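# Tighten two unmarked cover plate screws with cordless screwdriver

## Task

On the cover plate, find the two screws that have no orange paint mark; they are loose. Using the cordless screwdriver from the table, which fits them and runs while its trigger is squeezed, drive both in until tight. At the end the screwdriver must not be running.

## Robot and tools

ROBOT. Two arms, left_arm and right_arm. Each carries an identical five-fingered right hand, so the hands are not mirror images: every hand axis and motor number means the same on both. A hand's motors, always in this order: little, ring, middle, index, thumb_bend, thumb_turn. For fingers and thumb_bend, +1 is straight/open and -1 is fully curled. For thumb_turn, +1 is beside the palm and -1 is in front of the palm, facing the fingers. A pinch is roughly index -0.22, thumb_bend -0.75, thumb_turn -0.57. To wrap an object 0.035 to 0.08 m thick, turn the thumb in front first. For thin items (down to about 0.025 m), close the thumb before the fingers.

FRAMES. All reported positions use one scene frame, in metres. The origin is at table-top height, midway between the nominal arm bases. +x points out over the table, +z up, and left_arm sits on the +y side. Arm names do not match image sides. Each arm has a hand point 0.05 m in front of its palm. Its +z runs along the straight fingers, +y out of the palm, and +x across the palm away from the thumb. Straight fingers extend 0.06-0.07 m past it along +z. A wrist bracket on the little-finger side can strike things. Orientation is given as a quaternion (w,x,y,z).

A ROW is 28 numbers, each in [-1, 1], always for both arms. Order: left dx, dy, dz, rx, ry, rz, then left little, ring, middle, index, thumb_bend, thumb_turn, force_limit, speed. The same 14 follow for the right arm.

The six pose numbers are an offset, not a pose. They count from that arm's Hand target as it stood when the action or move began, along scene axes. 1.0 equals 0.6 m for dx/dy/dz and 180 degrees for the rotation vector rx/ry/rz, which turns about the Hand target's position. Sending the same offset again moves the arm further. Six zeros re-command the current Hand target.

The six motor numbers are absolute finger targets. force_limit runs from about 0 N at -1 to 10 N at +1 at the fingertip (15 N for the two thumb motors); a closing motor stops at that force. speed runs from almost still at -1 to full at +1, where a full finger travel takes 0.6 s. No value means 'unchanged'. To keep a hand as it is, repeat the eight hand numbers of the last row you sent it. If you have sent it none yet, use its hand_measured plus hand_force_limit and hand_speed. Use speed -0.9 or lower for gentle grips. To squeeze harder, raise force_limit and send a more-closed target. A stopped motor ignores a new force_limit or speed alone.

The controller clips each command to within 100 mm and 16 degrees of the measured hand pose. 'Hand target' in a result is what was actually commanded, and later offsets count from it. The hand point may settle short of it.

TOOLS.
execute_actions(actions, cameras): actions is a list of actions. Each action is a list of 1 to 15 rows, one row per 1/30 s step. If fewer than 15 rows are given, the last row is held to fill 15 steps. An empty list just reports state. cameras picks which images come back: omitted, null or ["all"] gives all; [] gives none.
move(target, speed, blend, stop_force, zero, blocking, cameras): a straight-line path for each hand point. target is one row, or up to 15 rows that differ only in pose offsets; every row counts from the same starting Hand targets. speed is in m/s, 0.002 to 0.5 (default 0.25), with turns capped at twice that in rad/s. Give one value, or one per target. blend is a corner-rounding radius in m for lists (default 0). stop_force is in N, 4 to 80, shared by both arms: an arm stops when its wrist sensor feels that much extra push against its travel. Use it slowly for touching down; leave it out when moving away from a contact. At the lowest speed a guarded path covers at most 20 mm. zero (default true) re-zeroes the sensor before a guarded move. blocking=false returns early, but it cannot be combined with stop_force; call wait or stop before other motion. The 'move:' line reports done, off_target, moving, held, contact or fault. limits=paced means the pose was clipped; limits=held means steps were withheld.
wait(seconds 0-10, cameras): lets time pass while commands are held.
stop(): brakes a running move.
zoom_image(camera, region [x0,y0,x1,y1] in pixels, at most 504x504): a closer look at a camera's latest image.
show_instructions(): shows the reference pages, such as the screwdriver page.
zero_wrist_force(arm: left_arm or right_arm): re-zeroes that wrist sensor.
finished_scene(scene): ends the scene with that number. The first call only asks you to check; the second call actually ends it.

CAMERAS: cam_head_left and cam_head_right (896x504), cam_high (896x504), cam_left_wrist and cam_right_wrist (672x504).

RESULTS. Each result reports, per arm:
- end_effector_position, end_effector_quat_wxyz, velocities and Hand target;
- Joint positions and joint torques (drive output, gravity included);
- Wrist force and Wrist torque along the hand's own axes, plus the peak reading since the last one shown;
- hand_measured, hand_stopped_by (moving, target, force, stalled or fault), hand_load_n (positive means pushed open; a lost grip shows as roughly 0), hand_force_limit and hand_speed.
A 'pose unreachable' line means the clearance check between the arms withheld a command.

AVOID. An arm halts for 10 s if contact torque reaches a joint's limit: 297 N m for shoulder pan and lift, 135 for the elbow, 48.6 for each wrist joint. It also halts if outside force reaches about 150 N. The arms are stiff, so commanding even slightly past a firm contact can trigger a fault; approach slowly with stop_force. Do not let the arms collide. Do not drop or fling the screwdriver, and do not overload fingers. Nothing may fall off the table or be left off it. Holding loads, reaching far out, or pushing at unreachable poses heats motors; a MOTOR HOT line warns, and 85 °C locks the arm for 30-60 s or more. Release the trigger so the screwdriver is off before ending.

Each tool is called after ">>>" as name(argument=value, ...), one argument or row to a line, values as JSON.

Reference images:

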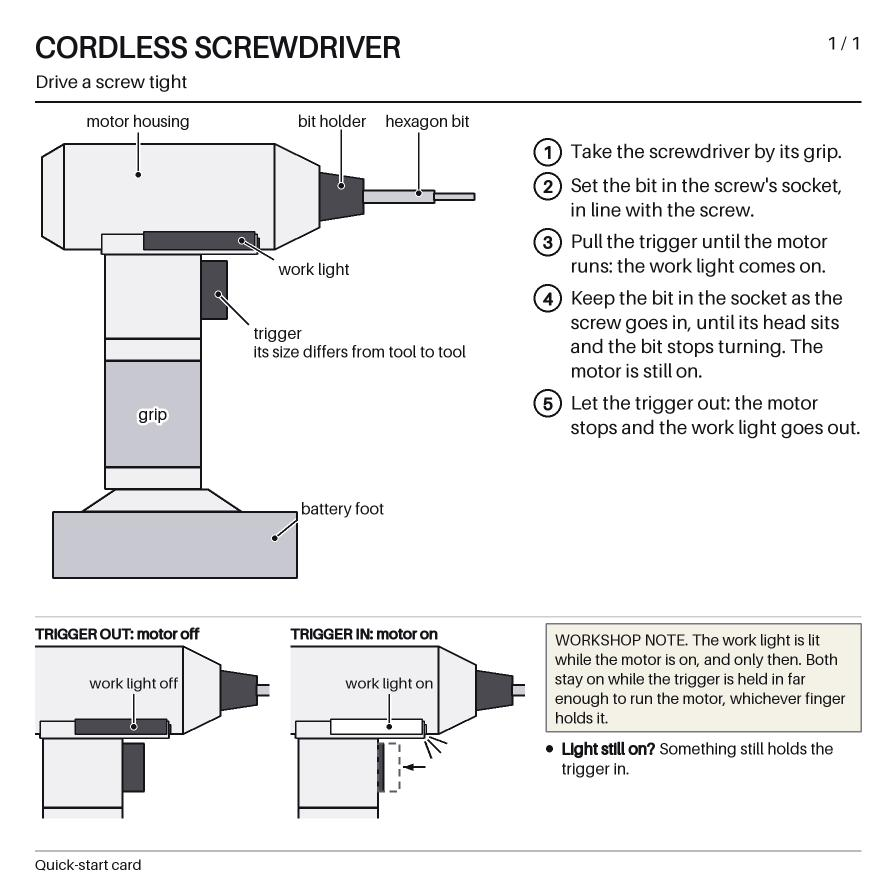

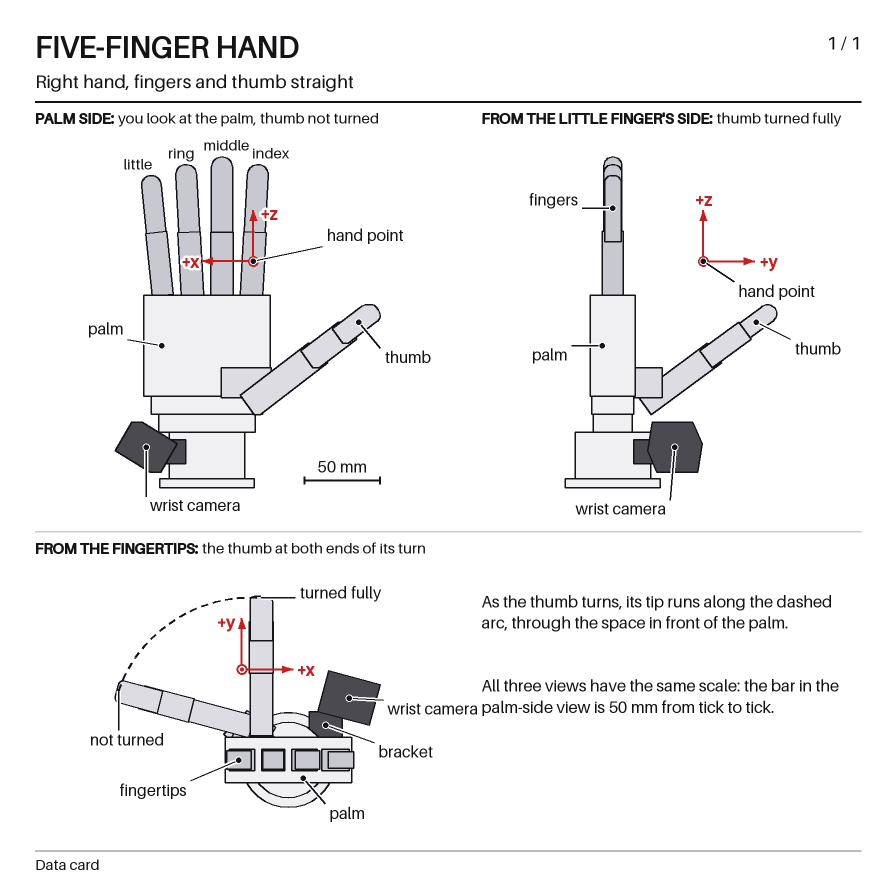

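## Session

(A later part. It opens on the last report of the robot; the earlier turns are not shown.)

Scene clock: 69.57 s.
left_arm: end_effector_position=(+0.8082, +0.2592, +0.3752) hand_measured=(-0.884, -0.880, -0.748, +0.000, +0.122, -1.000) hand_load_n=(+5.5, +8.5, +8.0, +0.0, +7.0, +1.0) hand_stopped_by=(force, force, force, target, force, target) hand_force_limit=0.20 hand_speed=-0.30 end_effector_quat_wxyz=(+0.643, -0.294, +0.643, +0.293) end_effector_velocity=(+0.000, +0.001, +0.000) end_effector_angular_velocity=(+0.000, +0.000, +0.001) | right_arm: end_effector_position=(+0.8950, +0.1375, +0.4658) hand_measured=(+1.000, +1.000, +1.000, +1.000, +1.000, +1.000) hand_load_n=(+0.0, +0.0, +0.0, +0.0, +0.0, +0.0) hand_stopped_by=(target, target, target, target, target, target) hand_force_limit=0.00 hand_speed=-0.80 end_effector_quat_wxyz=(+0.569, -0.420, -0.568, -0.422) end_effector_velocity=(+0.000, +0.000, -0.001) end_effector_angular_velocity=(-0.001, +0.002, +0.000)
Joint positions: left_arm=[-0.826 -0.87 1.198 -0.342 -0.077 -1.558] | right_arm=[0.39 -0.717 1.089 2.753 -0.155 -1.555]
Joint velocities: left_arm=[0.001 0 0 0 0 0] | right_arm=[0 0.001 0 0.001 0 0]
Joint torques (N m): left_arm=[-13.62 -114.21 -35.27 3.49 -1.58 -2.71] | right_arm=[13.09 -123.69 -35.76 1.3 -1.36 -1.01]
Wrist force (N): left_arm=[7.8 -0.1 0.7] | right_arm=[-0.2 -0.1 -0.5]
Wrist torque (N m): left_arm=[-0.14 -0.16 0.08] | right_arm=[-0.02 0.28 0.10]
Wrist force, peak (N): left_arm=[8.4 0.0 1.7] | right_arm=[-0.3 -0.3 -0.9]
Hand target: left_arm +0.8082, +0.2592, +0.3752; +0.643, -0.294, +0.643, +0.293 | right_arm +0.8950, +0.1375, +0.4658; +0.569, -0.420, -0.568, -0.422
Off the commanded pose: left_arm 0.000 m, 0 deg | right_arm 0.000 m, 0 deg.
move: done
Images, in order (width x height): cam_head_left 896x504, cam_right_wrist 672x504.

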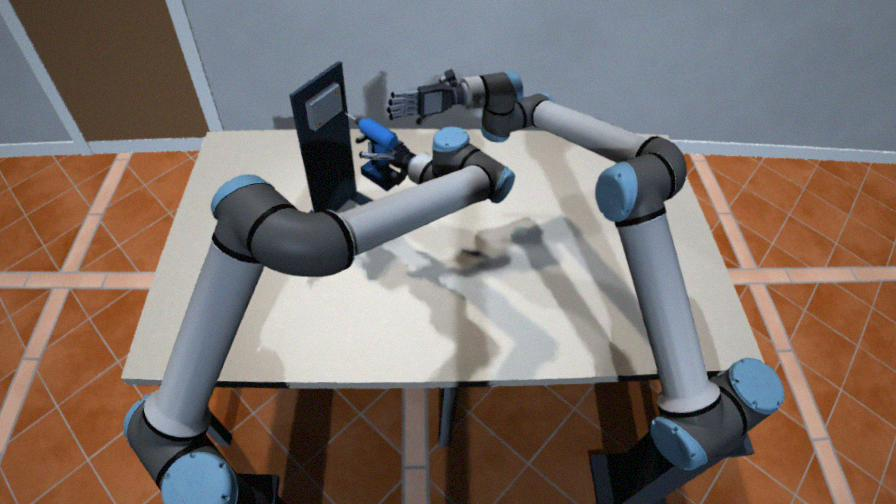

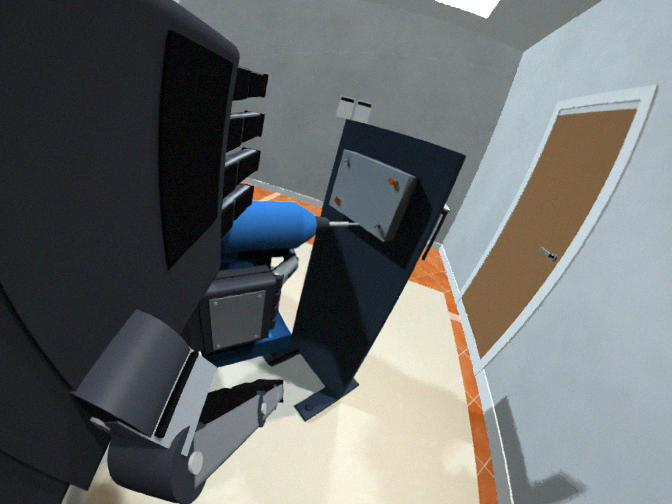

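>>> move(
  target=[0.0122,0.0074,-0.0017,0,0,0,-1.0,-1.0,-1.0,0.0,-1,-1,0.2,-0.3,0,0,0,0,0,0,1,1,1,1,1,1,0,-0.8],
  cameras=["cam_right_wrist","cam_head_left"],
  speed=0.03,
  stop_force=8,
)

>>> zoom_image(
  camera="cam_right_wrist",
  region=[340, 200, 400, 245],
)

>>> zoom_image(
  camera="cam_head_left",
  region=[320, 90, 360, 130],
)

Scene clock: 71.60 s.
left_arm: end_effector_position=(+0.8156, +0.2636, +0.3742) hand_measured=(-0.884, -0.880, -0.748, +0.000, +0.122, -1.000) hand_load_n=(+6.0, +8.0, +8.0, +0.0, +7.0, +1.0) hand_stopped_by=(force, force, force, target, force, target) hand_force_limit=0.20 hand_speed=-0.30 end_effector_quat_wxyz=(+0.643, -0.294, +0.643, +0.293) end_effector_velocity=(+0.000, +0.002, +0.000) end_effector_angular_velocity=(+0.000, +0.000, +0.002) | right_arm: end_effector_position=(+0.8950, +0.1375, +0.4658) hand_measured=(+1.000, +1.000, +1.000, +1.000, +1.000, +1.000) hand_load_n=(+0.0, +0.0, +0.0, +0.0, +0.0, +0.0) hand_stopped_by=(target, target, target, target, target, target) hand_force_limit=0.00 hand_speed=-0.80 end_effector_quat_wxyz=(+0.569, -0.420, -0.568, -0.422) end_effector_velocity=(+0.000, +0.000, +0.000) end_effector_angular_velocity=(+0.000, -0.001, +0.000)
Joint positions: left_arm=[-0.817 -0.864 1.189 -0.341 -0.068 -1.557] | right_arm=[0.39 -0.717 1.089 2.753 -0.155 -1.555]
Joint velocities: left_arm=[0.002 0 0 0 0 -0.001] | right_arm=[0 0 0 -0.001 0 0]
Joint torques (N m): left_arm=[-15.14 -107.94 -33.48 3.58 -1.97 -3.41] | right_arm=[12.36 -122.14 -37.94 1.34 -1.19 -1.08]
Wrist force (N): left_arm=[8.0 0.4 0.7] | right_arm=[-0.1 -0.2 -0.1]
Wrist torque (N m): left_arm=[-0.06 -0.18 0.11] | right_arm=[-0.05 0.25 0.11]
Wrist force, peak (N): left_arm=[8.4 0.4 -0.1] | right_arm=[-0.9 0.0 -0.3]
Hand target: left_arm +0.8155, +0.2636, +0.3742; +0.643, -0.294, +0.643, +0.293 | right_arm +0.8950, +0.1375, +0.4658; +0.569, -0.420, -0.568, -0.422
Off the commanded pose: left_arm 0.000 m, 0 deg | right_arm 0.000 m, 0 deg.
move: done
Images, in order (width x height): cam_head_left 896x504, cam_right_wrist 672x504.

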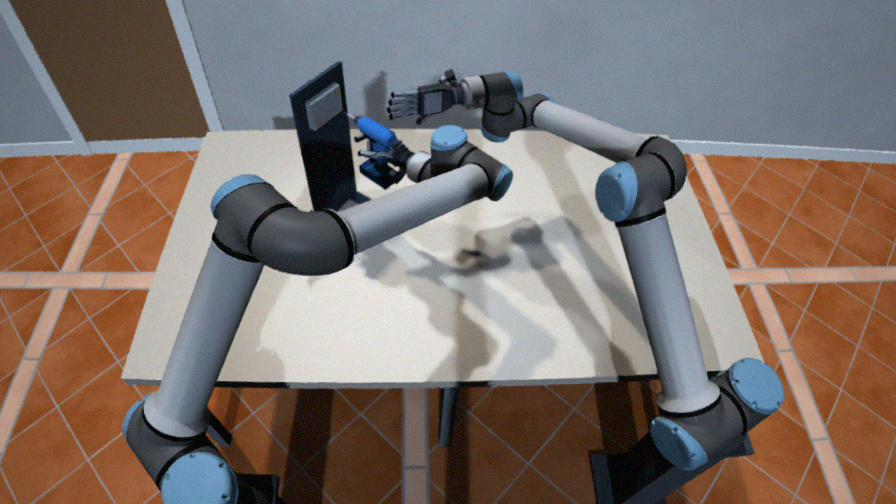

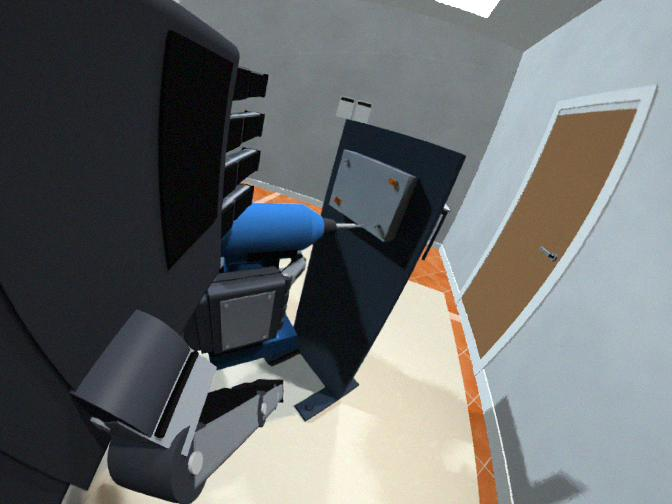

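Scaled by 8.400 from the camera's 672x504 image, which has a finer 960x720 frame.

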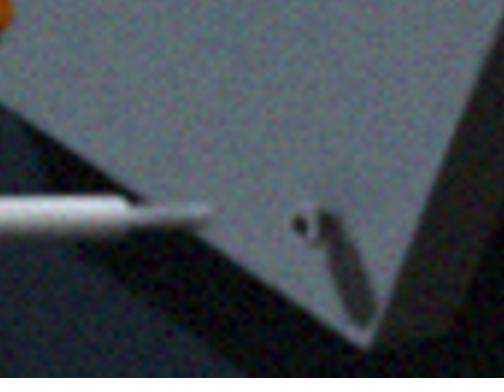

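Scaled by 12.600.

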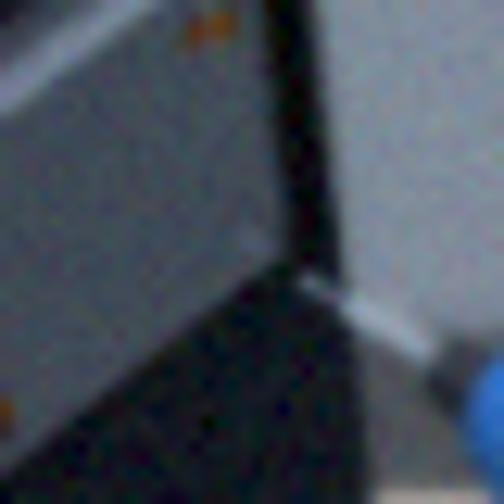

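>>> move(
  target=[0.00775,0.00447,-0.0012,0,0,0,-1.0,-1.0,-1.0,0.0,-1,-1,0.2,-0.3,0,0,0,0,0,0,1,1,1,1,1,1,0,-0.8],
  cameras=["cam_right_wrist","cam_head_left"],
  speed=0.03,
  stop_force=6,
)

>>> zoom_image(
  camera="cam_right_wrist",
  region=[355, 210, 385, 240],
)

>>> zoom_image(
  camera="cam_head_left",
  region=[320, 90, 360, 130],
)

Scene clock: 73.63 s.
left_arm: end_effector_position=(+0.8202, +0.2663, +0.3735) hand_measured=(-0.884, -0.880, -0.748, +0.000, +0.122, -1.000) hand_load_n=(+5.5, +8.5, +8.0, +0.0, +7.5, +1.0) hand_stopped_by=(force, force, force, target, force, target) hand_force_limit=0.20 hand_speed=-0.30 end_effector_quat_wxyz=(+0.643, -0.294, +0.643, +0.293) end_effector_velocity=(+0.000, +0.000, +0.000) end_effector_angular_velocity=(-0.001, -0.001, -0.001) | right_arm: end_effector_position=(+0.8950, +0.1375, +0.4658) hand_measured=(+1.000, +1.000, +1.000, +1.000, +1.000, +1.000) hand_load_n=(+0.0, +0.0, +0.0, +0.0, +0.0, +0.0) hand_stopped_by=(target, target, target, target, target, target) hand_force_limit=0.00 hand_speed=-0.80 end_effector_quat_wxyz=(+0.569, -0.420, -0.568, -0.422) end_effector_velocity=(+0.000, +0.000, +0.000) end_effector_angular_velocity=(+0.000, +0.000, +0.000)
Joint positions: left_arm=[-0.811 -0.859 1.183 -0.34 -0.063 -1.555] | right_arm=[0.39 -0.717 1.089 2.753 -0.155 -1.555]
Joint velocities: left_arm=[0 0 0 0 0 -0.002] | right_arm=[0 0 0 0 0 0]
Joint torques (N m): left_arm=[-12.21 -94.09 -33.81 3.51 -1.61 -2.92] | right_arm=[13.28 -121.43 -40.47 1.04 -0.95 -1.01]
Wrist force (N): left_arm=[7.9 -0.2 0.8] | right_arm=[-0.3 -0.1 -0.4]
Wrist torque (N m): left_arm=[-0.16 -0.18 0.10] | right_arm=[-0.02 0.28 0.10]
Wrist force, peak (N): left_arm=[8.3 0.2 0.9] | right_arm=[-0.6 -0.4 -0.8]
Hand target: left_arm +0.8202, +0.2663, +0.3735; +0.643, -0.294, +0.643, +0.293 | right_arm +0.8950, +0.1375, +0.4658; +0.569, -0.420, -0.568, -0.422
Off the commanded pose: left_arm 0.000 m, 0 deg | right_arm 0.000 m, 0 deg.
move: done
Images, in order (width x height): cam_head_left 896x504, cam_right_wrist 672x504.

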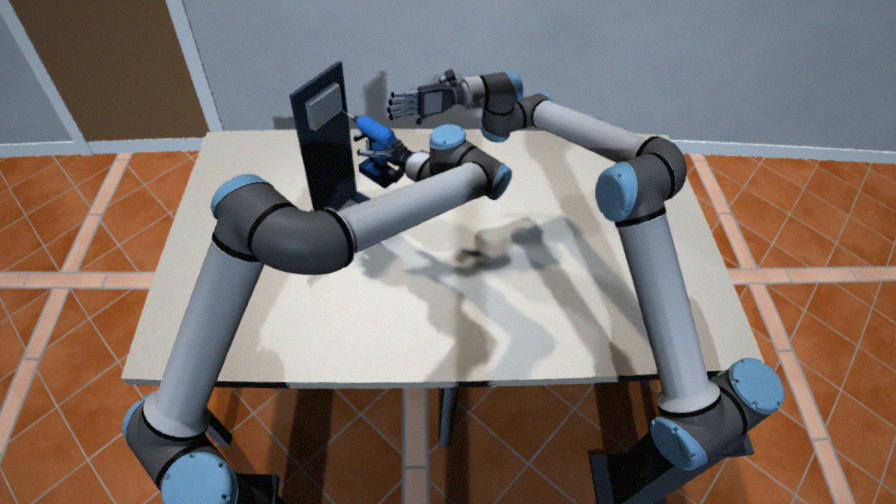

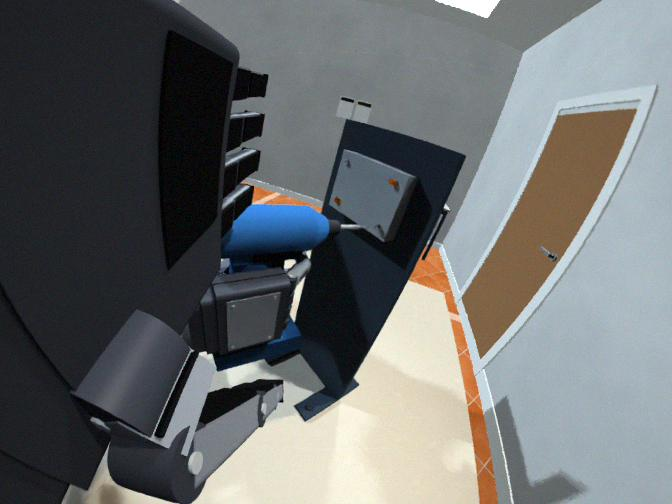

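Scaled by 16.800 from the camera's 672x504 image, which has a finer 960x720 frame.

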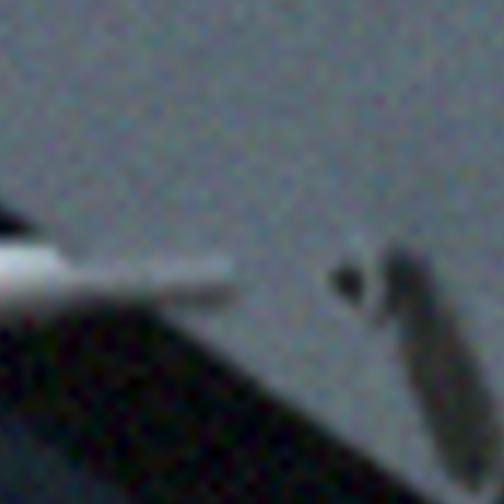

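Scaled by 12.600.

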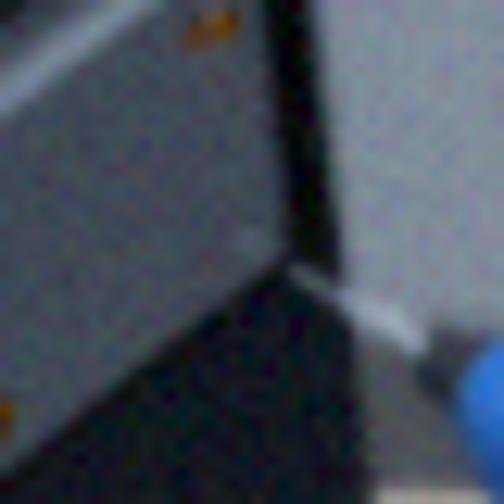

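>>> move(
  target=[0.00465,0.0048,0,0,0,0,-1.0,-1.0,-1.0,-0.9,-1,-1,0.2,-0.2,0,0,0,0,0,0,1,1,1,1,1,1,0,-0.8],
  cameras=["cam_right_wrist","cam_head_left"],
  speed=0.01,
  stop_force=6,
)

>>> zoom_image(
  camera="cam_right_wrist",
  region=[355, 210, 385, 240],
)

>>> zoom_image(
  camera="cam_head_left",
  region=[320, 90, 360, 130],
)

Scene clock: 75.07 s.
left_arm: end_effector_position=(+0.8230, +0.2692, +0.3735) hand_measured=(-0.884, -0.880, -0.748, -0.750, +0.122, -1.000) hand_load_n=(+6.0, +8.5, +8.0, +6.5, +7.0, +1.5) hand_stopped_by=(force, force, force, force, force, target) hand_force_limit=0.20 hand_speed=-0.20 end_effector_quat_wxyz=(+0.643, -0.294, +0.643, +0.293) end_effector_velocity=(+0.000, +0.000, +0.000) end_effector_angular_velocity=(+0.001, +0.001, +0.001) | right_arm: end_effector_position=(+0.8950, +0.1375, +0.4658) hand_measured=(+1.000, +1.000, +1.000, +1.000, +1.000, +1.000) hand_load_n=(+0.0, +0.0, +0.0, +0.0, +0.0, +0.5) hand_stopped_by=(target, target, target, target, target, target) hand_force_limit=0.00 hand_speed=-0.80 end_effector_quat_wxyz=(+0.569, -0.420, -0.568, -0.422) end_effector_velocity=(+0.000, +0.000, +0.000) end_effector_angular_velocity=(-0.001, +0.001, +0.000)
Joint positions: left_arm=[-0.807 -0.858 1.182 -0.34 -0.058 -1.554] | right_arm=[0.39 -0.717 1.089 2.753 -0.155 -1.555]
Joint velocities: left_arm=[0 0 0 0.001 0 0.001] | right_arm=[0 0 0 0.001 0 0]
Joint torques (N m): left_arm=[-13.16 -83.78 -45.58 -3.3 -1.08 4.12] | right_arm=[12.09 -121.68 -41.58 0.91 -1 -1.08]
Wrist force (N): left_arm=[7.9 0.1 1.0] | right_arm=[0.1 -0.5 -0.2]
Wrist torque (N m): left_arm=[-0.13 -0.19 0.10] | right_arm=[-0.09 0.23 0.11]
Wrist force, peak (N): left_arm=[8.3 -0.1 1.0] | right_arm=[-0.5 -0.1 -0.7]
Hand target: left_arm +0.8230, +0.2692, +0.3735; +0.643, -0.294, +0.643, +0.293 | right_arm +0.8950, +0.1375, +0.4658; +0.569, -0.420, -0.568, -0.422
Off the commanded pose: left_arm 0.000 m, 0 deg | right_arm 0.000 m, 0 deg.
move: done
Images, in order (width x height): cam_head_left 896x504, cam_right_wrist 672x504.

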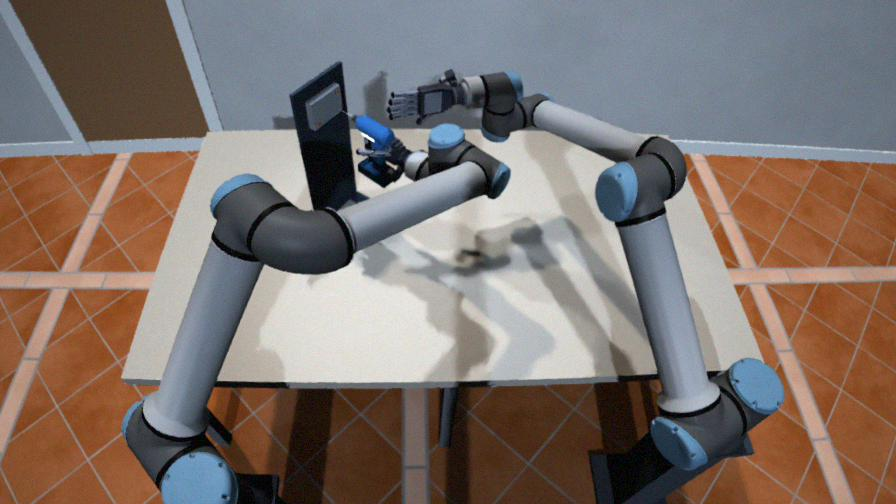

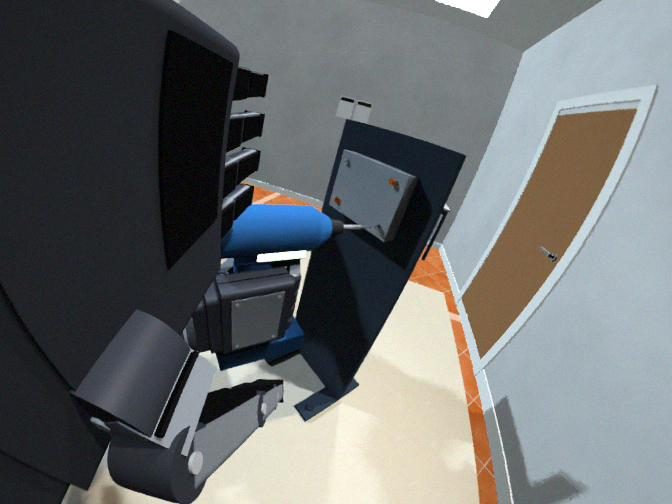

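Scaled by 16.800 from the camera's 672x504 image, which has a finer 960x720 frame.

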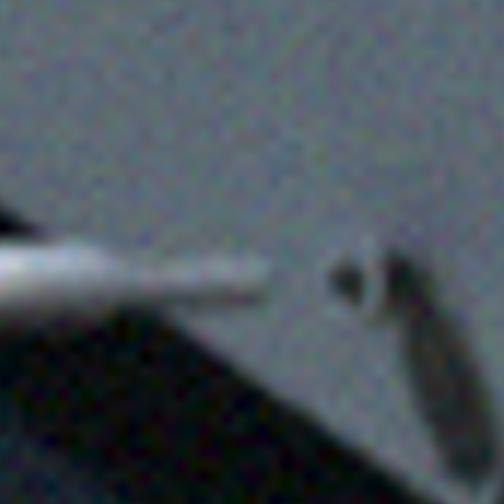

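Scaled by 12.600.

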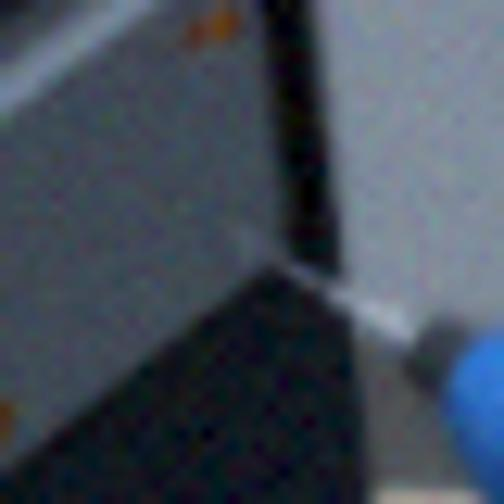

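>>> move(
  target=[0.0124,0.0157,-0.0006,0,0,0,-1.0,-1.0,-1.0,-0.9,-1,-1,0.2,-0.2,0,0,0,0,0,0,1,1,1,1,1,1,0,-0.8],
  cameras=["cam_right_wrist","cam_head_left"],
  speed=0.006,
  stop_force=5,
)

>>> zoom_image(
  camera="cam_right_wrist",
  region=[355, 210, 385, 240],
)

>>> zoom_image(
  camera="cam_head_left",
  region=[320, 90, 360, 130],
)

Scene clock: 77.67 s.
left_arm: end_effector_position=(+0.8277, +0.2750, +0.3733) hand_measured=(-0.884, -0.880, -0.748, -0.750, +0.122, -1.000) hand_load_n=(+6.5, +8.5, +8.0, +6.5, +7.5, +1.0) hand_stopped_by=(force, force, force, force, force, target) hand_force_limit=0.20 hand_speed=-0.20 end_effector_quat_wxyz=(+0.643, -0.294, +0.643, +0.293) end_effector_velocity=(+0.000, +0.000, +0.000) end_effector_angular_velocity=(-0.001, -0.001, +0.000) | right_arm: end_effector_position=(+0.8950, +0.1375, +0.4658) hand_measured=(+1.000, +1.000, +1.000, +1.000, +1.000, +1.000) hand_load_n=(+0.0, +0.0, +0.0, +0.0, +0.0, +0.0) hand_stopped_by=(target, target, target, target, target, target) hand_force_limit=0.00 hand_speed=-0.80 end_effector_quat_wxyz=(+0.569, -0.420, -0.568, -0.422) end_effector_velocity=(+0.000, +0.000, +0.001) end_effector_angular_velocity=(+0.000, +0.000, +0.000)
Joint positions: left_arm=[-0.799 -0.858 1.181 -0.343 -0.051 -1.552] | right_arm=[0.39 -0.717 1.089 2.753 -0.155 -1.555]
Joint velocities: left_arm=[0 0 0 0 0.001 -0.001] | right_arm=[0 -0.001 0 0 0 0]
Joint torques (N m): left_arm=[-14.17 -94.69 -44.2 0 -1.28 0.83] | right_arm=[11.04 -121.19 -44.17 0.39 -0.65 -0.97]
Wrist force (N): left_arm=[7.4 0.0 1.2] | right_arm=[-0.1 -0.1 -0.2]
Wrist torque (N m): left_arm=[-0.15 -0.11 0.07] | right_arm=[-0.03 0.25 0.11]
Wrist force, peak (N): left_arm=[9.1 0.6 -7.5] | right_arm=[-0.7 0.2 -0.6]
Hand target: left_arm +0.8276, +0.2750, +0.3733; +0.643, -0.294, +0.643, +0.293 | right_arm +0.8950, +0.1375, +0.4658; +0.569, -0.420, -0.568, -0.422
Off the commanded pose: left_arm 0.005 m, 0 deg | right_arm 0.000 m, 0 deg.
move: contact (left_arm)
Images, in order (width x height): cam_head_left 896x504, cam_right_wrist 672x504.

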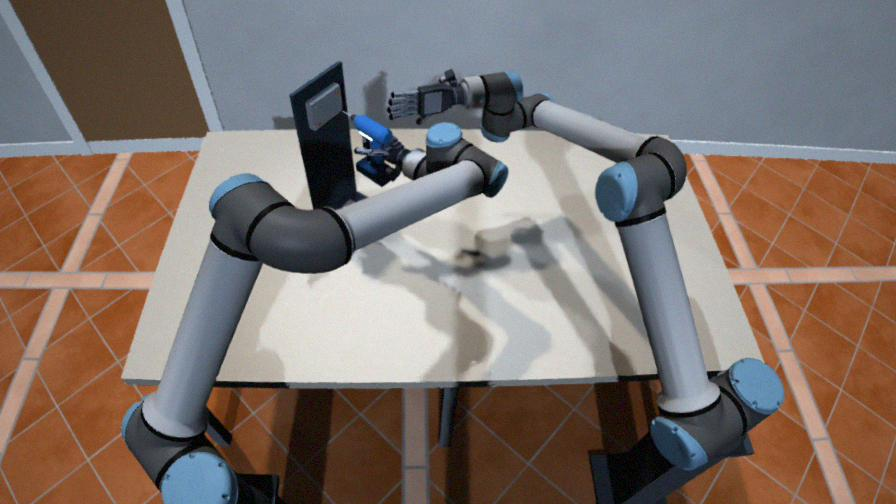

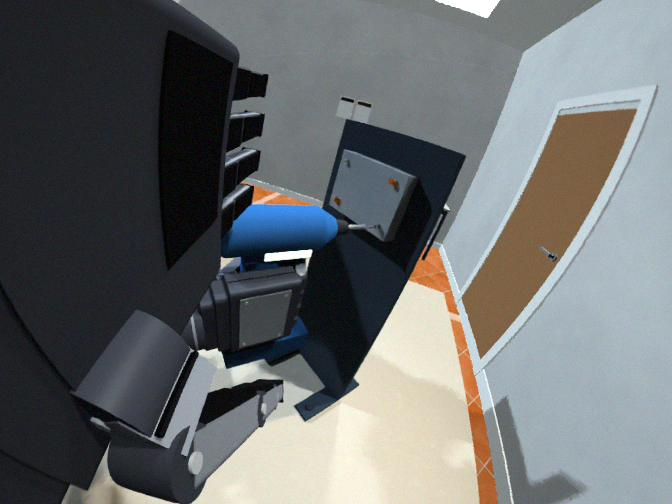

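Scaled by 16.800 from the camera's 672x504 image, which has a finer 960x720 frame.

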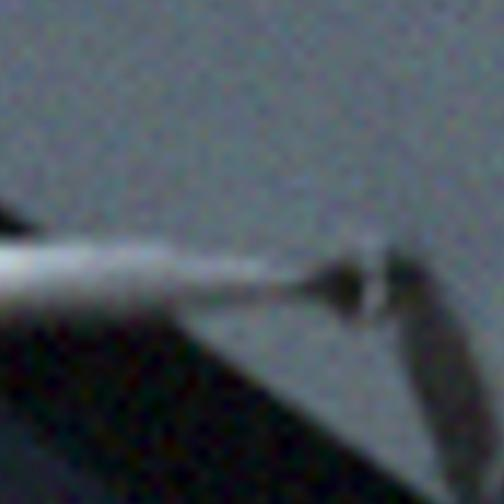

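Scaled by 12.600.

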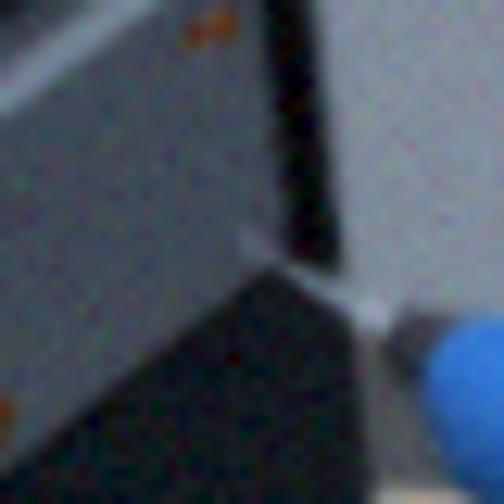

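>>> zoom_image(
  camera="cam_right_wrist",
  region=[368, 219, 384, 235],
)

Scaled by 31.500 from the camera's 672x504 image, which has a finer 960x720 frame.

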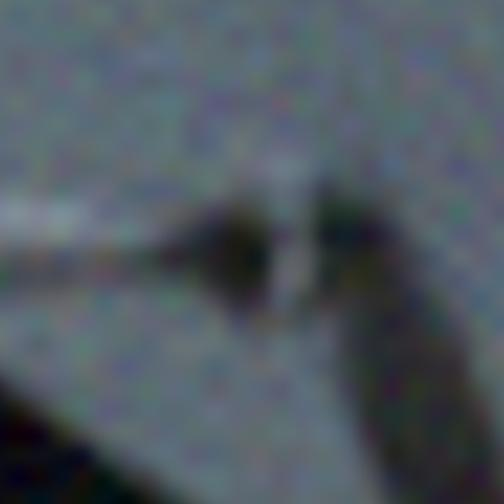

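>>> move(
  target=[0.0062,0.0079,0,0,0,0,-1.0,-1.0,-1.0,-0.9,-1,-1,0.2,-0.2,0,0,0,0,0,0,1,1,1,1,1,1,0,-0.8],
  cameras=["cam_right_wrist"],
  speed=0.006,
  stop_force=6,
  zero=false,
)

>>> zoom_image(
  camera="cam_right_wrist",
  region=[355, 210, 385, 240],
)

Scene clock: 78.77 s.
left_arm: end_effector_position=(+0.8278, +0.2753, +0.3733) hand_measured=(-0.884, -0.880, -0.748, -0.750, +0.122, -1.000) hand_load_n=(+6.5, +8.5, +8.0, +6.5, +7.5, +0.5) hand_stopped_by=(force, force, force, force, force, target) hand_force_limit=0.20 hand_speed=-0.20 end_effector_quat_wxyz=(+0.643, -0.294, +0.643, +0.293) end_effector_velocity=(+0.000, -0.001, +0.000) end_effector_angular_velocity=(+0.001, +0.001, -0.001) | right_arm: end_effector_position=(+0.8950, +0.1375, +0.4658) hand_measured=(+1.000, +1.000, +1.000, +1.000, +1.000, +1.000) hand_load_n=(+0.0, +0.0, +0.0, +0.5, +0.0, +0.0) hand_stopped_by=(target, target, target, target, target, target) hand_force_limit=0.00 hand_speed=-0.80 end_effector_quat_wxyz=(+0.569, -0.420, -0.568, -0.422) end_effector_velocity=(+0.000, +0.000, -0.001) end_effector_angular_velocity=(+0.000, -0.001, +0.000)
Joint positions: left_arm=[-0.799 -0.858 1.181 -0.343 -0.05 -1.552] | right_arm=[0.39 -0.717 1.089 2.753 -0.155 -1.555]
Joint velocities: left_arm=[-0.001 0 0 0 0 0.001] | right_arm=[0 0.001 0 -0.001 0 -0.001]
Joint torques (N m): left_arm=[-12.03 -94.63 -45.84 -1.07 -1.87 3.25] | right_arm=[10.01 -121.45 -44.04 0.12 -0.57 -1.09]
Wrist force (N): left_arm=[7.8 -0.1 0.5] | right_arm=[-0.2 0.1 -0.3]
Wrist torque (N m): left_arm=[-0.11 -0.16 0.09] | right_arm=[0.00 0.27 0.12]
Wrist force, peak (N): left_arm=[8.6 0.6 -9.4] | right_arm=[-0.4 -0.1 -0.8]
Hand target: left_arm +0.8278, +0.2753, +0.3733; +0.643, -0.294, +0.643, +0.293 | right_arm +0.8950, +0.1375, +0.4658; +0.569, -0.420, -0.568, -0.422
Off the commanded pose: left_arm 0.006 m, 0 deg | right_arm 0.000 m, 0 deg.
move: contact (left_arm)
Images, in order (width x height): cam_right_wrist 672x504.

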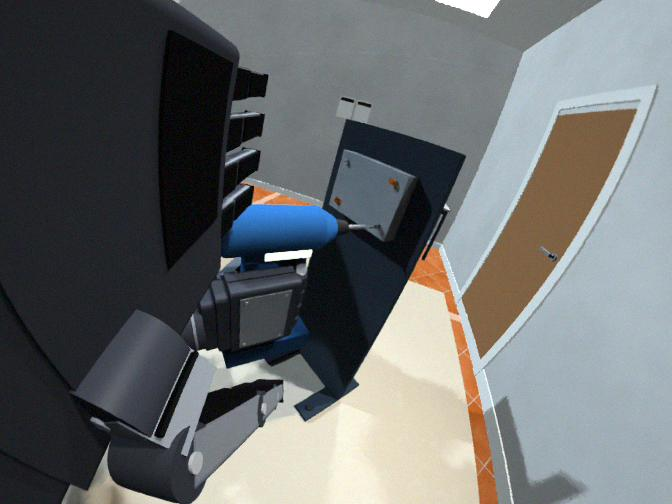

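Scaled by 16.800 from the camera's 672x504 image, which has a finer 960x720 frame.

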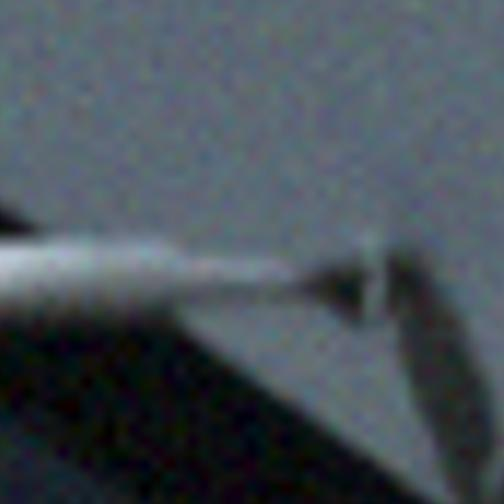

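>>> move(
  target=[-0.0026,-0.0033,0,0,0,0,-1.0,-1.0,-1.0,-0.9,-1,-1,0.2,-0.2,0,0,0,0,0,0,1,1,1,1,1,1,0,-0.8],
  cameras=["cam_right_wrist","cam_head_left"],
  speed=0.02,
)

>>> zoom_image(
  camera="cam_right_wrist",
  region=[364, 215, 388, 239],
)

>>> zoom_image(
  camera="cam_head_left",
  region=[330, 100, 350, 120],
)

Scene clock: 80.07 s.
left_arm: end_effector_position=(+0.8262, +0.2733, +0.3732) hand_measured=(-0.884, -0.880, -0.748, -0.750, +0.122, -1.000) hand_load_n=(+6.5, +8.5, +7.5, +6.5, +7.5, +0.5) hand_stopped_by=(force, force, force, force, force, target) hand_force_limit=0.20 hand_speed=-0.20 end_effector_quat_wxyz=(+0.643, -0.294, +0.643, +0.293) end_effector_velocity=(+0.000, +0.001, +0.000) end_effector_angular_velocity=(-0.001, -0.001, +0.002) | right_arm: end_effector_position=(+0.8950, +0.1375, +0.4658) hand_measured=(+1.000, +1.000, +1.000, +1.000, +1.000, +1.000) hand_load_n=(+0.0, +0.0, +0.0, +0.0, +0.0, +0.0) hand_stopped_by=(target, target, target, target, target, target) hand_force_limit=0.00 hand_speed=-0.80 end_effector_quat_wxyz=(+0.569, -0.420, -0.568, -0.422) end_effector_velocity=(+0.000, +0.000, +0.001) end_effector_angular_velocity=(+0.000, +0.000, +0.000)
Joint positions: left_arm=[-0.801 -0.858 1.181 -0.342 -0.053 -1.553] | right_arm=[0.39 -0.717 1.089 2.753 -0.155 -1.555]
Joint velocities: left_arm=[0.001 0 0 0.001 0 -0.002] | right_arm=[0 -0.001 0 0 0 0]
Joint torques (N m): left_arm=[-5.57 -112.04 -37.3 3.79 -1.05 -2.79] | right_arm=[9.42 -121.05 -43.24 -0.01 -0.54 -1.01]
Wrist force (N): left_arm=[7.9 0.0 1.0] | right_arm=[0.0 -0.3 -0.3]
Wrist torque (N m): left_arm=[-0.13 -0.19 0.10] | right_arm=[-0.06 0.24 0.11]
Wrist force, peak (N): left_arm=[8.3 -0.3 1.0] | right_arm=[-0.7 0.2 -0.5]
Hand target: left_arm +0.8263, +0.2733, +0.3733; +0.643, -0.294, +0.643, +0.293 | right_arm +0.8950, +0.1375, +0.4658; +0.569, -0.420, -0.568, -0.422
Off the commanded pose: left_arm 0.000 m, 0 deg | right_arm 0.000 m, 0 deg.
move: done
Images, in order (width x height): cam_head_left 896x504, cam_right_wrist 672x504.

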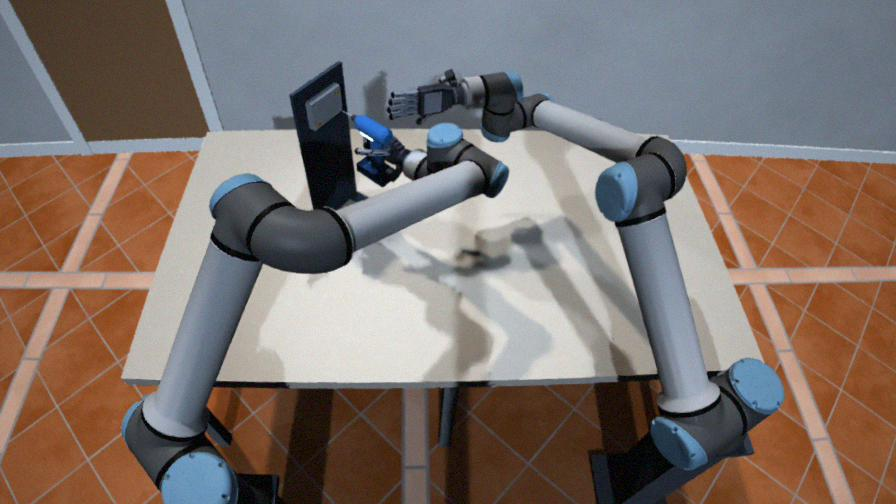

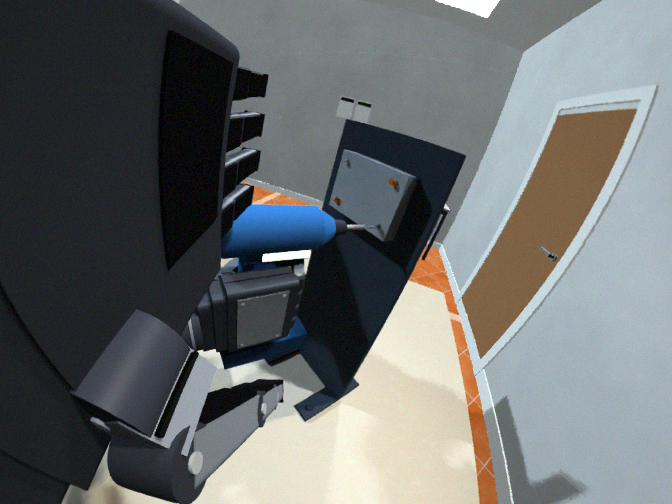

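Scaled by 21.000 from the camera's 672x504 image, which has a finer 960x720 frame.

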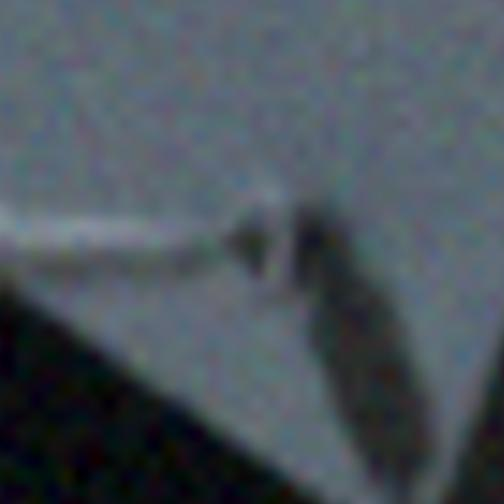

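Scaled by 25.200.

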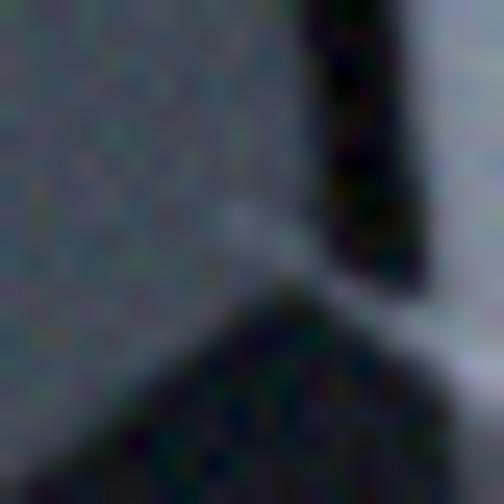

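>>> execute_actions(
  actions=[],
  cameras=["cam_head_left","cam_right_wrist"],
)

>>> zoom_image(
  camera="cam_right_wrist",
  region=[355, 210, 385, 240],
)

>>> zoom_image(
  camera="cam_head_left",
  region=[325, 95, 355, 125],
)

Scene clock: 80.90 s.
left_arm: end_effector_position=(+0.8262, +0.2733, +0.3732) hand_measured=(-0.884, -0.880, -0.748, -0.750, +0.122, -1.000) hand_load_n=(+6.5, +8.5, +7.5, +6.0, +7.5, +0.5) hand_stopped_by=(force, force, force, force, force, target) hand_force_limit=0.20 hand_speed=-0.20 end_effector_quat_wxyz=(+0.643, -0.294, +0.643, +0.293) end_effector_velocity=(+0.000, -0.001, +0.000) end_effector_angular_velocity=(+0.000, +0.000, -0.002) | right_arm: end_effector_position=(+0.8950, +0.1375, +0.4658) hand_measured=(+1.000, +1.000, +1.000, +1.000, +1.000, +1.000) hand_load_n=(+0.0, +0.0, +0.0, +0.0, +0.0, +0.0) hand_stopped_by=(target, target, target, target, target, target) hand_force_limit=0.00 hand_speed=-0.80 end_effector_quat_wxyz=(+0.569, -0.420, -0.568, -0.422) end_effector_velocity=(+0.000, +0.000, -0.001) end_effector_angular_velocity=(+0.000, +0.000, +0.000)
Joint positions: left_arm=[-0.801 -0.858 1.181 -0.342 -0.053 -1.553] | right_arm=[0.39 -0.717 1.089 2.753 -0.155 -1.555]
Joint velocities: left_arm=[-0.001 0 0 0 0.001 -0.001] | right_arm=[0 0.001 0 0 0 0]
Joint torques (N m): left_arm=[6.96 -113.44 -47.79 2.5 0.93 -2.98] | right_arm=[9.15 -120.39 -43.15 0.01 -0.31 -0.81]
Wrist force (N): left_arm=[7.8 0.0 0.8] | right_arm=[-0.4 -0.1 -0.2]
Wrist torque (N m): left_arm=[-0.14 -0.16 0.09] | right_arm=[-0.02 0.29 0.10]
Wrist force, peak (N): left_arm=[8.3 -0.5 1.0] | right_arm=[-0.5 -0.3 -0.6]
Hand target: left_arm +0.8263, +0.2733, +0.3733; +0.643, -0.294, +0.643, +0.293 | right_arm +0.8950, +0.1375, +0.4658; +0.569, -0.420, -0.568, -0.422
Off the commanded pose: left_arm 0.000 m, 0 deg | right_arm 0.000 m, 0 deg.
Images, in order (width x height): cam_head_left 896x504, cam_right_wrist 672x504.

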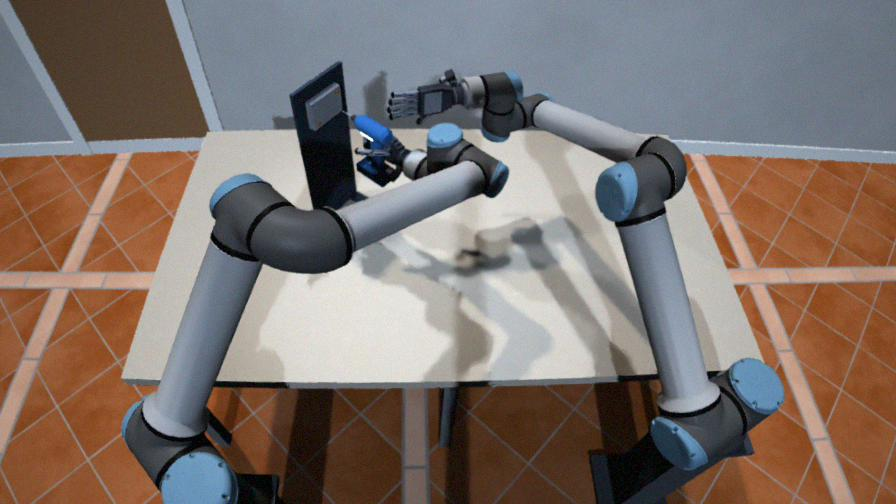

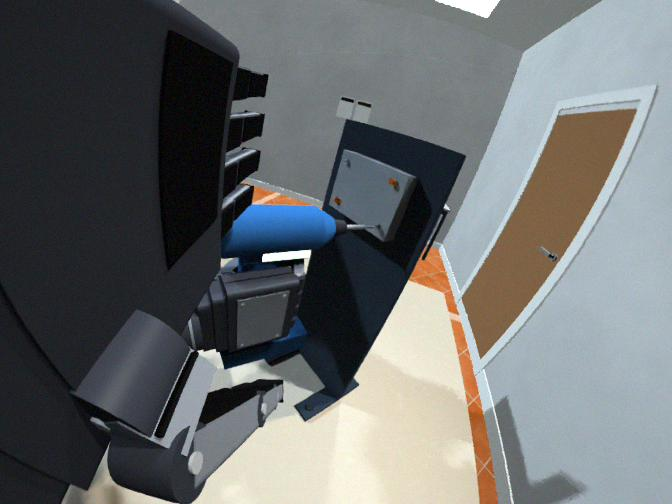

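Scaled by 16.800 from the camera's 672x504 image, which has a finer 960x720 frame.

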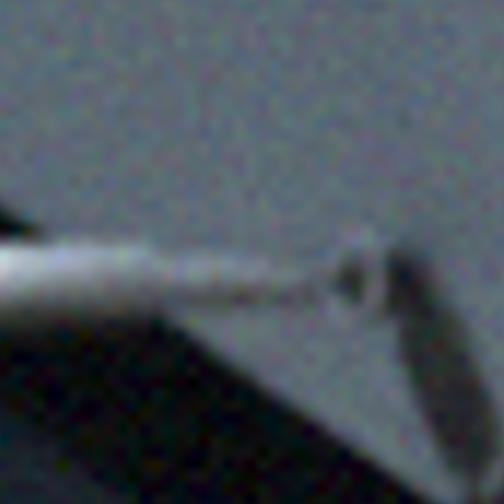

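Scaled by 16.800.

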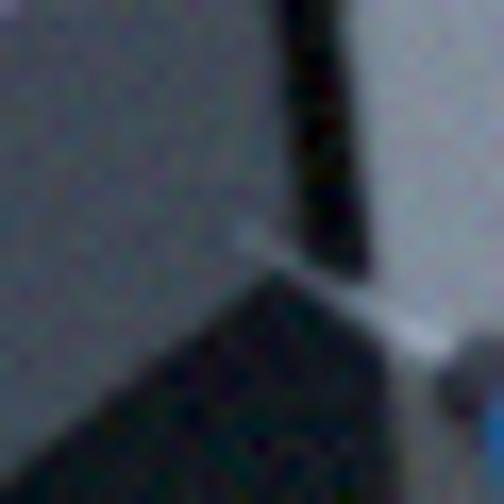

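>>> move(
  target=[
    [0.00092,-0.00072,0.00067,0,0,0,-1.0,-1.0,-1.0,-0.9,-1,-1,0.2,-0.2,0,0,0,0,0,0,1,1,1,1,1,1,0,-0.8],
    [0.00657,0.00642,0.00067,0,0,0,-1.0,-1.0,-1.0,-0.9,-1,-1,0.2,-0.2,0,0,0,0,0,0,1,1,1,1,1,1,0,-0.8],
  ],
  speed=[0.02,0.006],
  stop_force=5,
  zero=true,
  cameras=["cam_right_wrist"],
)

>>> zoom_image(
  camera="cam_right_wrist",
  region=[355, 210, 385, 240],
)

Scene clock: 82.77 s.
left_arm: end_effector_position=(+0.8285, +0.2751, +0.3737) hand_measured=(-0.884, -0.880, -0.748, -0.750, +0.122, -1.000) hand_load_n=(+6.5, +8.5, +7.5, +6.5, +7.5, +0.5) hand_stopped_by=(force, force, force, force, force, target) hand_force_limit=0.20 hand_speed=-0.20 end_effector_quat_wxyz=(+0.643, -0.294, +0.643, +0.293) end_effector_velocity=(+0.000, -0.001, +0.000) end_effector_angular_velocity=(+0.000, +0.000, -0.001) | right_arm: end_effector_position=(+0.8950, +0.1375, +0.4658) hand_measured=(+1.000, +1.000, +1.000, +1.000, +1.000, +1.000) hand_load_n=(+0.0, +0.0, +0.0, +0.0, +0.0, +0.0) hand_stopped_by=(target, target, target, target, target, target) hand_force_limit=0.00 hand_speed=-0.80 end_effector_quat_wxyz=(+0.569, -0.420, -0.568, -0.422) end_effector_velocity=(+0.001, +0.000, -0.002) end_effector_angular_velocity=(-0.001, +0.002, +0.000)
Joint positions: left_arm=[-0.798 -0.857 1.178 -0.341 -0.05 -1.552] | right_arm=[0.39 -0.717 1.089 2.753 -0.155 -1.555]
Joint velocities: left_arm=[-0.001 0 0 0 0.001 0] | right_arm=[0 0.002 0 0.001 0 0]
Joint torques (N m): left_arm=[-16.23 -105.95 -41.65 0.05 -1.71 -1.24] | right_arm=[8.39 -120.84 -43.12 -0.29 -0.26 -0.77]
Wrist force (N): left_arm=[7.9 0.1 0.9] | right_arm=[-0.3 -0.2 -0.3]
Wrist torque (N m): left_arm=[-0.13 -0.19 0.10] | right_arm=[-0.05 0.28 0.10]
Wrist force, peak (N): left_arm=[9.2 -1.1 -9.7] | right_arm=[-0.6 0.0 -0.4]
Hand target: left_arm +0.8285, +0.2751, +0.3737; +0.643, -0.294, +0.643, +0.293 | right_arm +0.8950, +0.1375, +0.4658; +0.569, -0.420, -0.568, -0.422
Off the commanded pose: left_arm 0.003 m, 0 deg | right_arm 0.000 m, 0 deg.
move: contact (left_arm); path passed 1 of 2 targets
Images, in order (width x height): cam_right_wrist 672x504.

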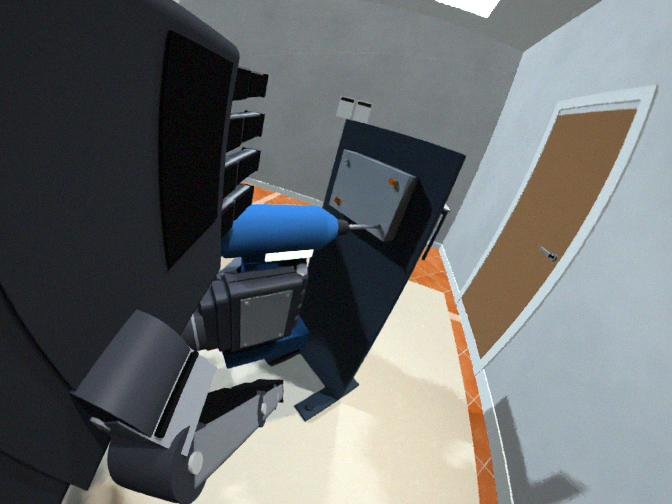

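Scaled by 16.800 from the camera's 672x504 image, which has a finer 960x720 frame.

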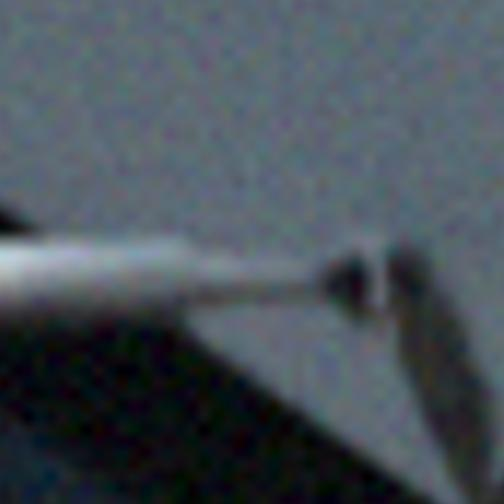

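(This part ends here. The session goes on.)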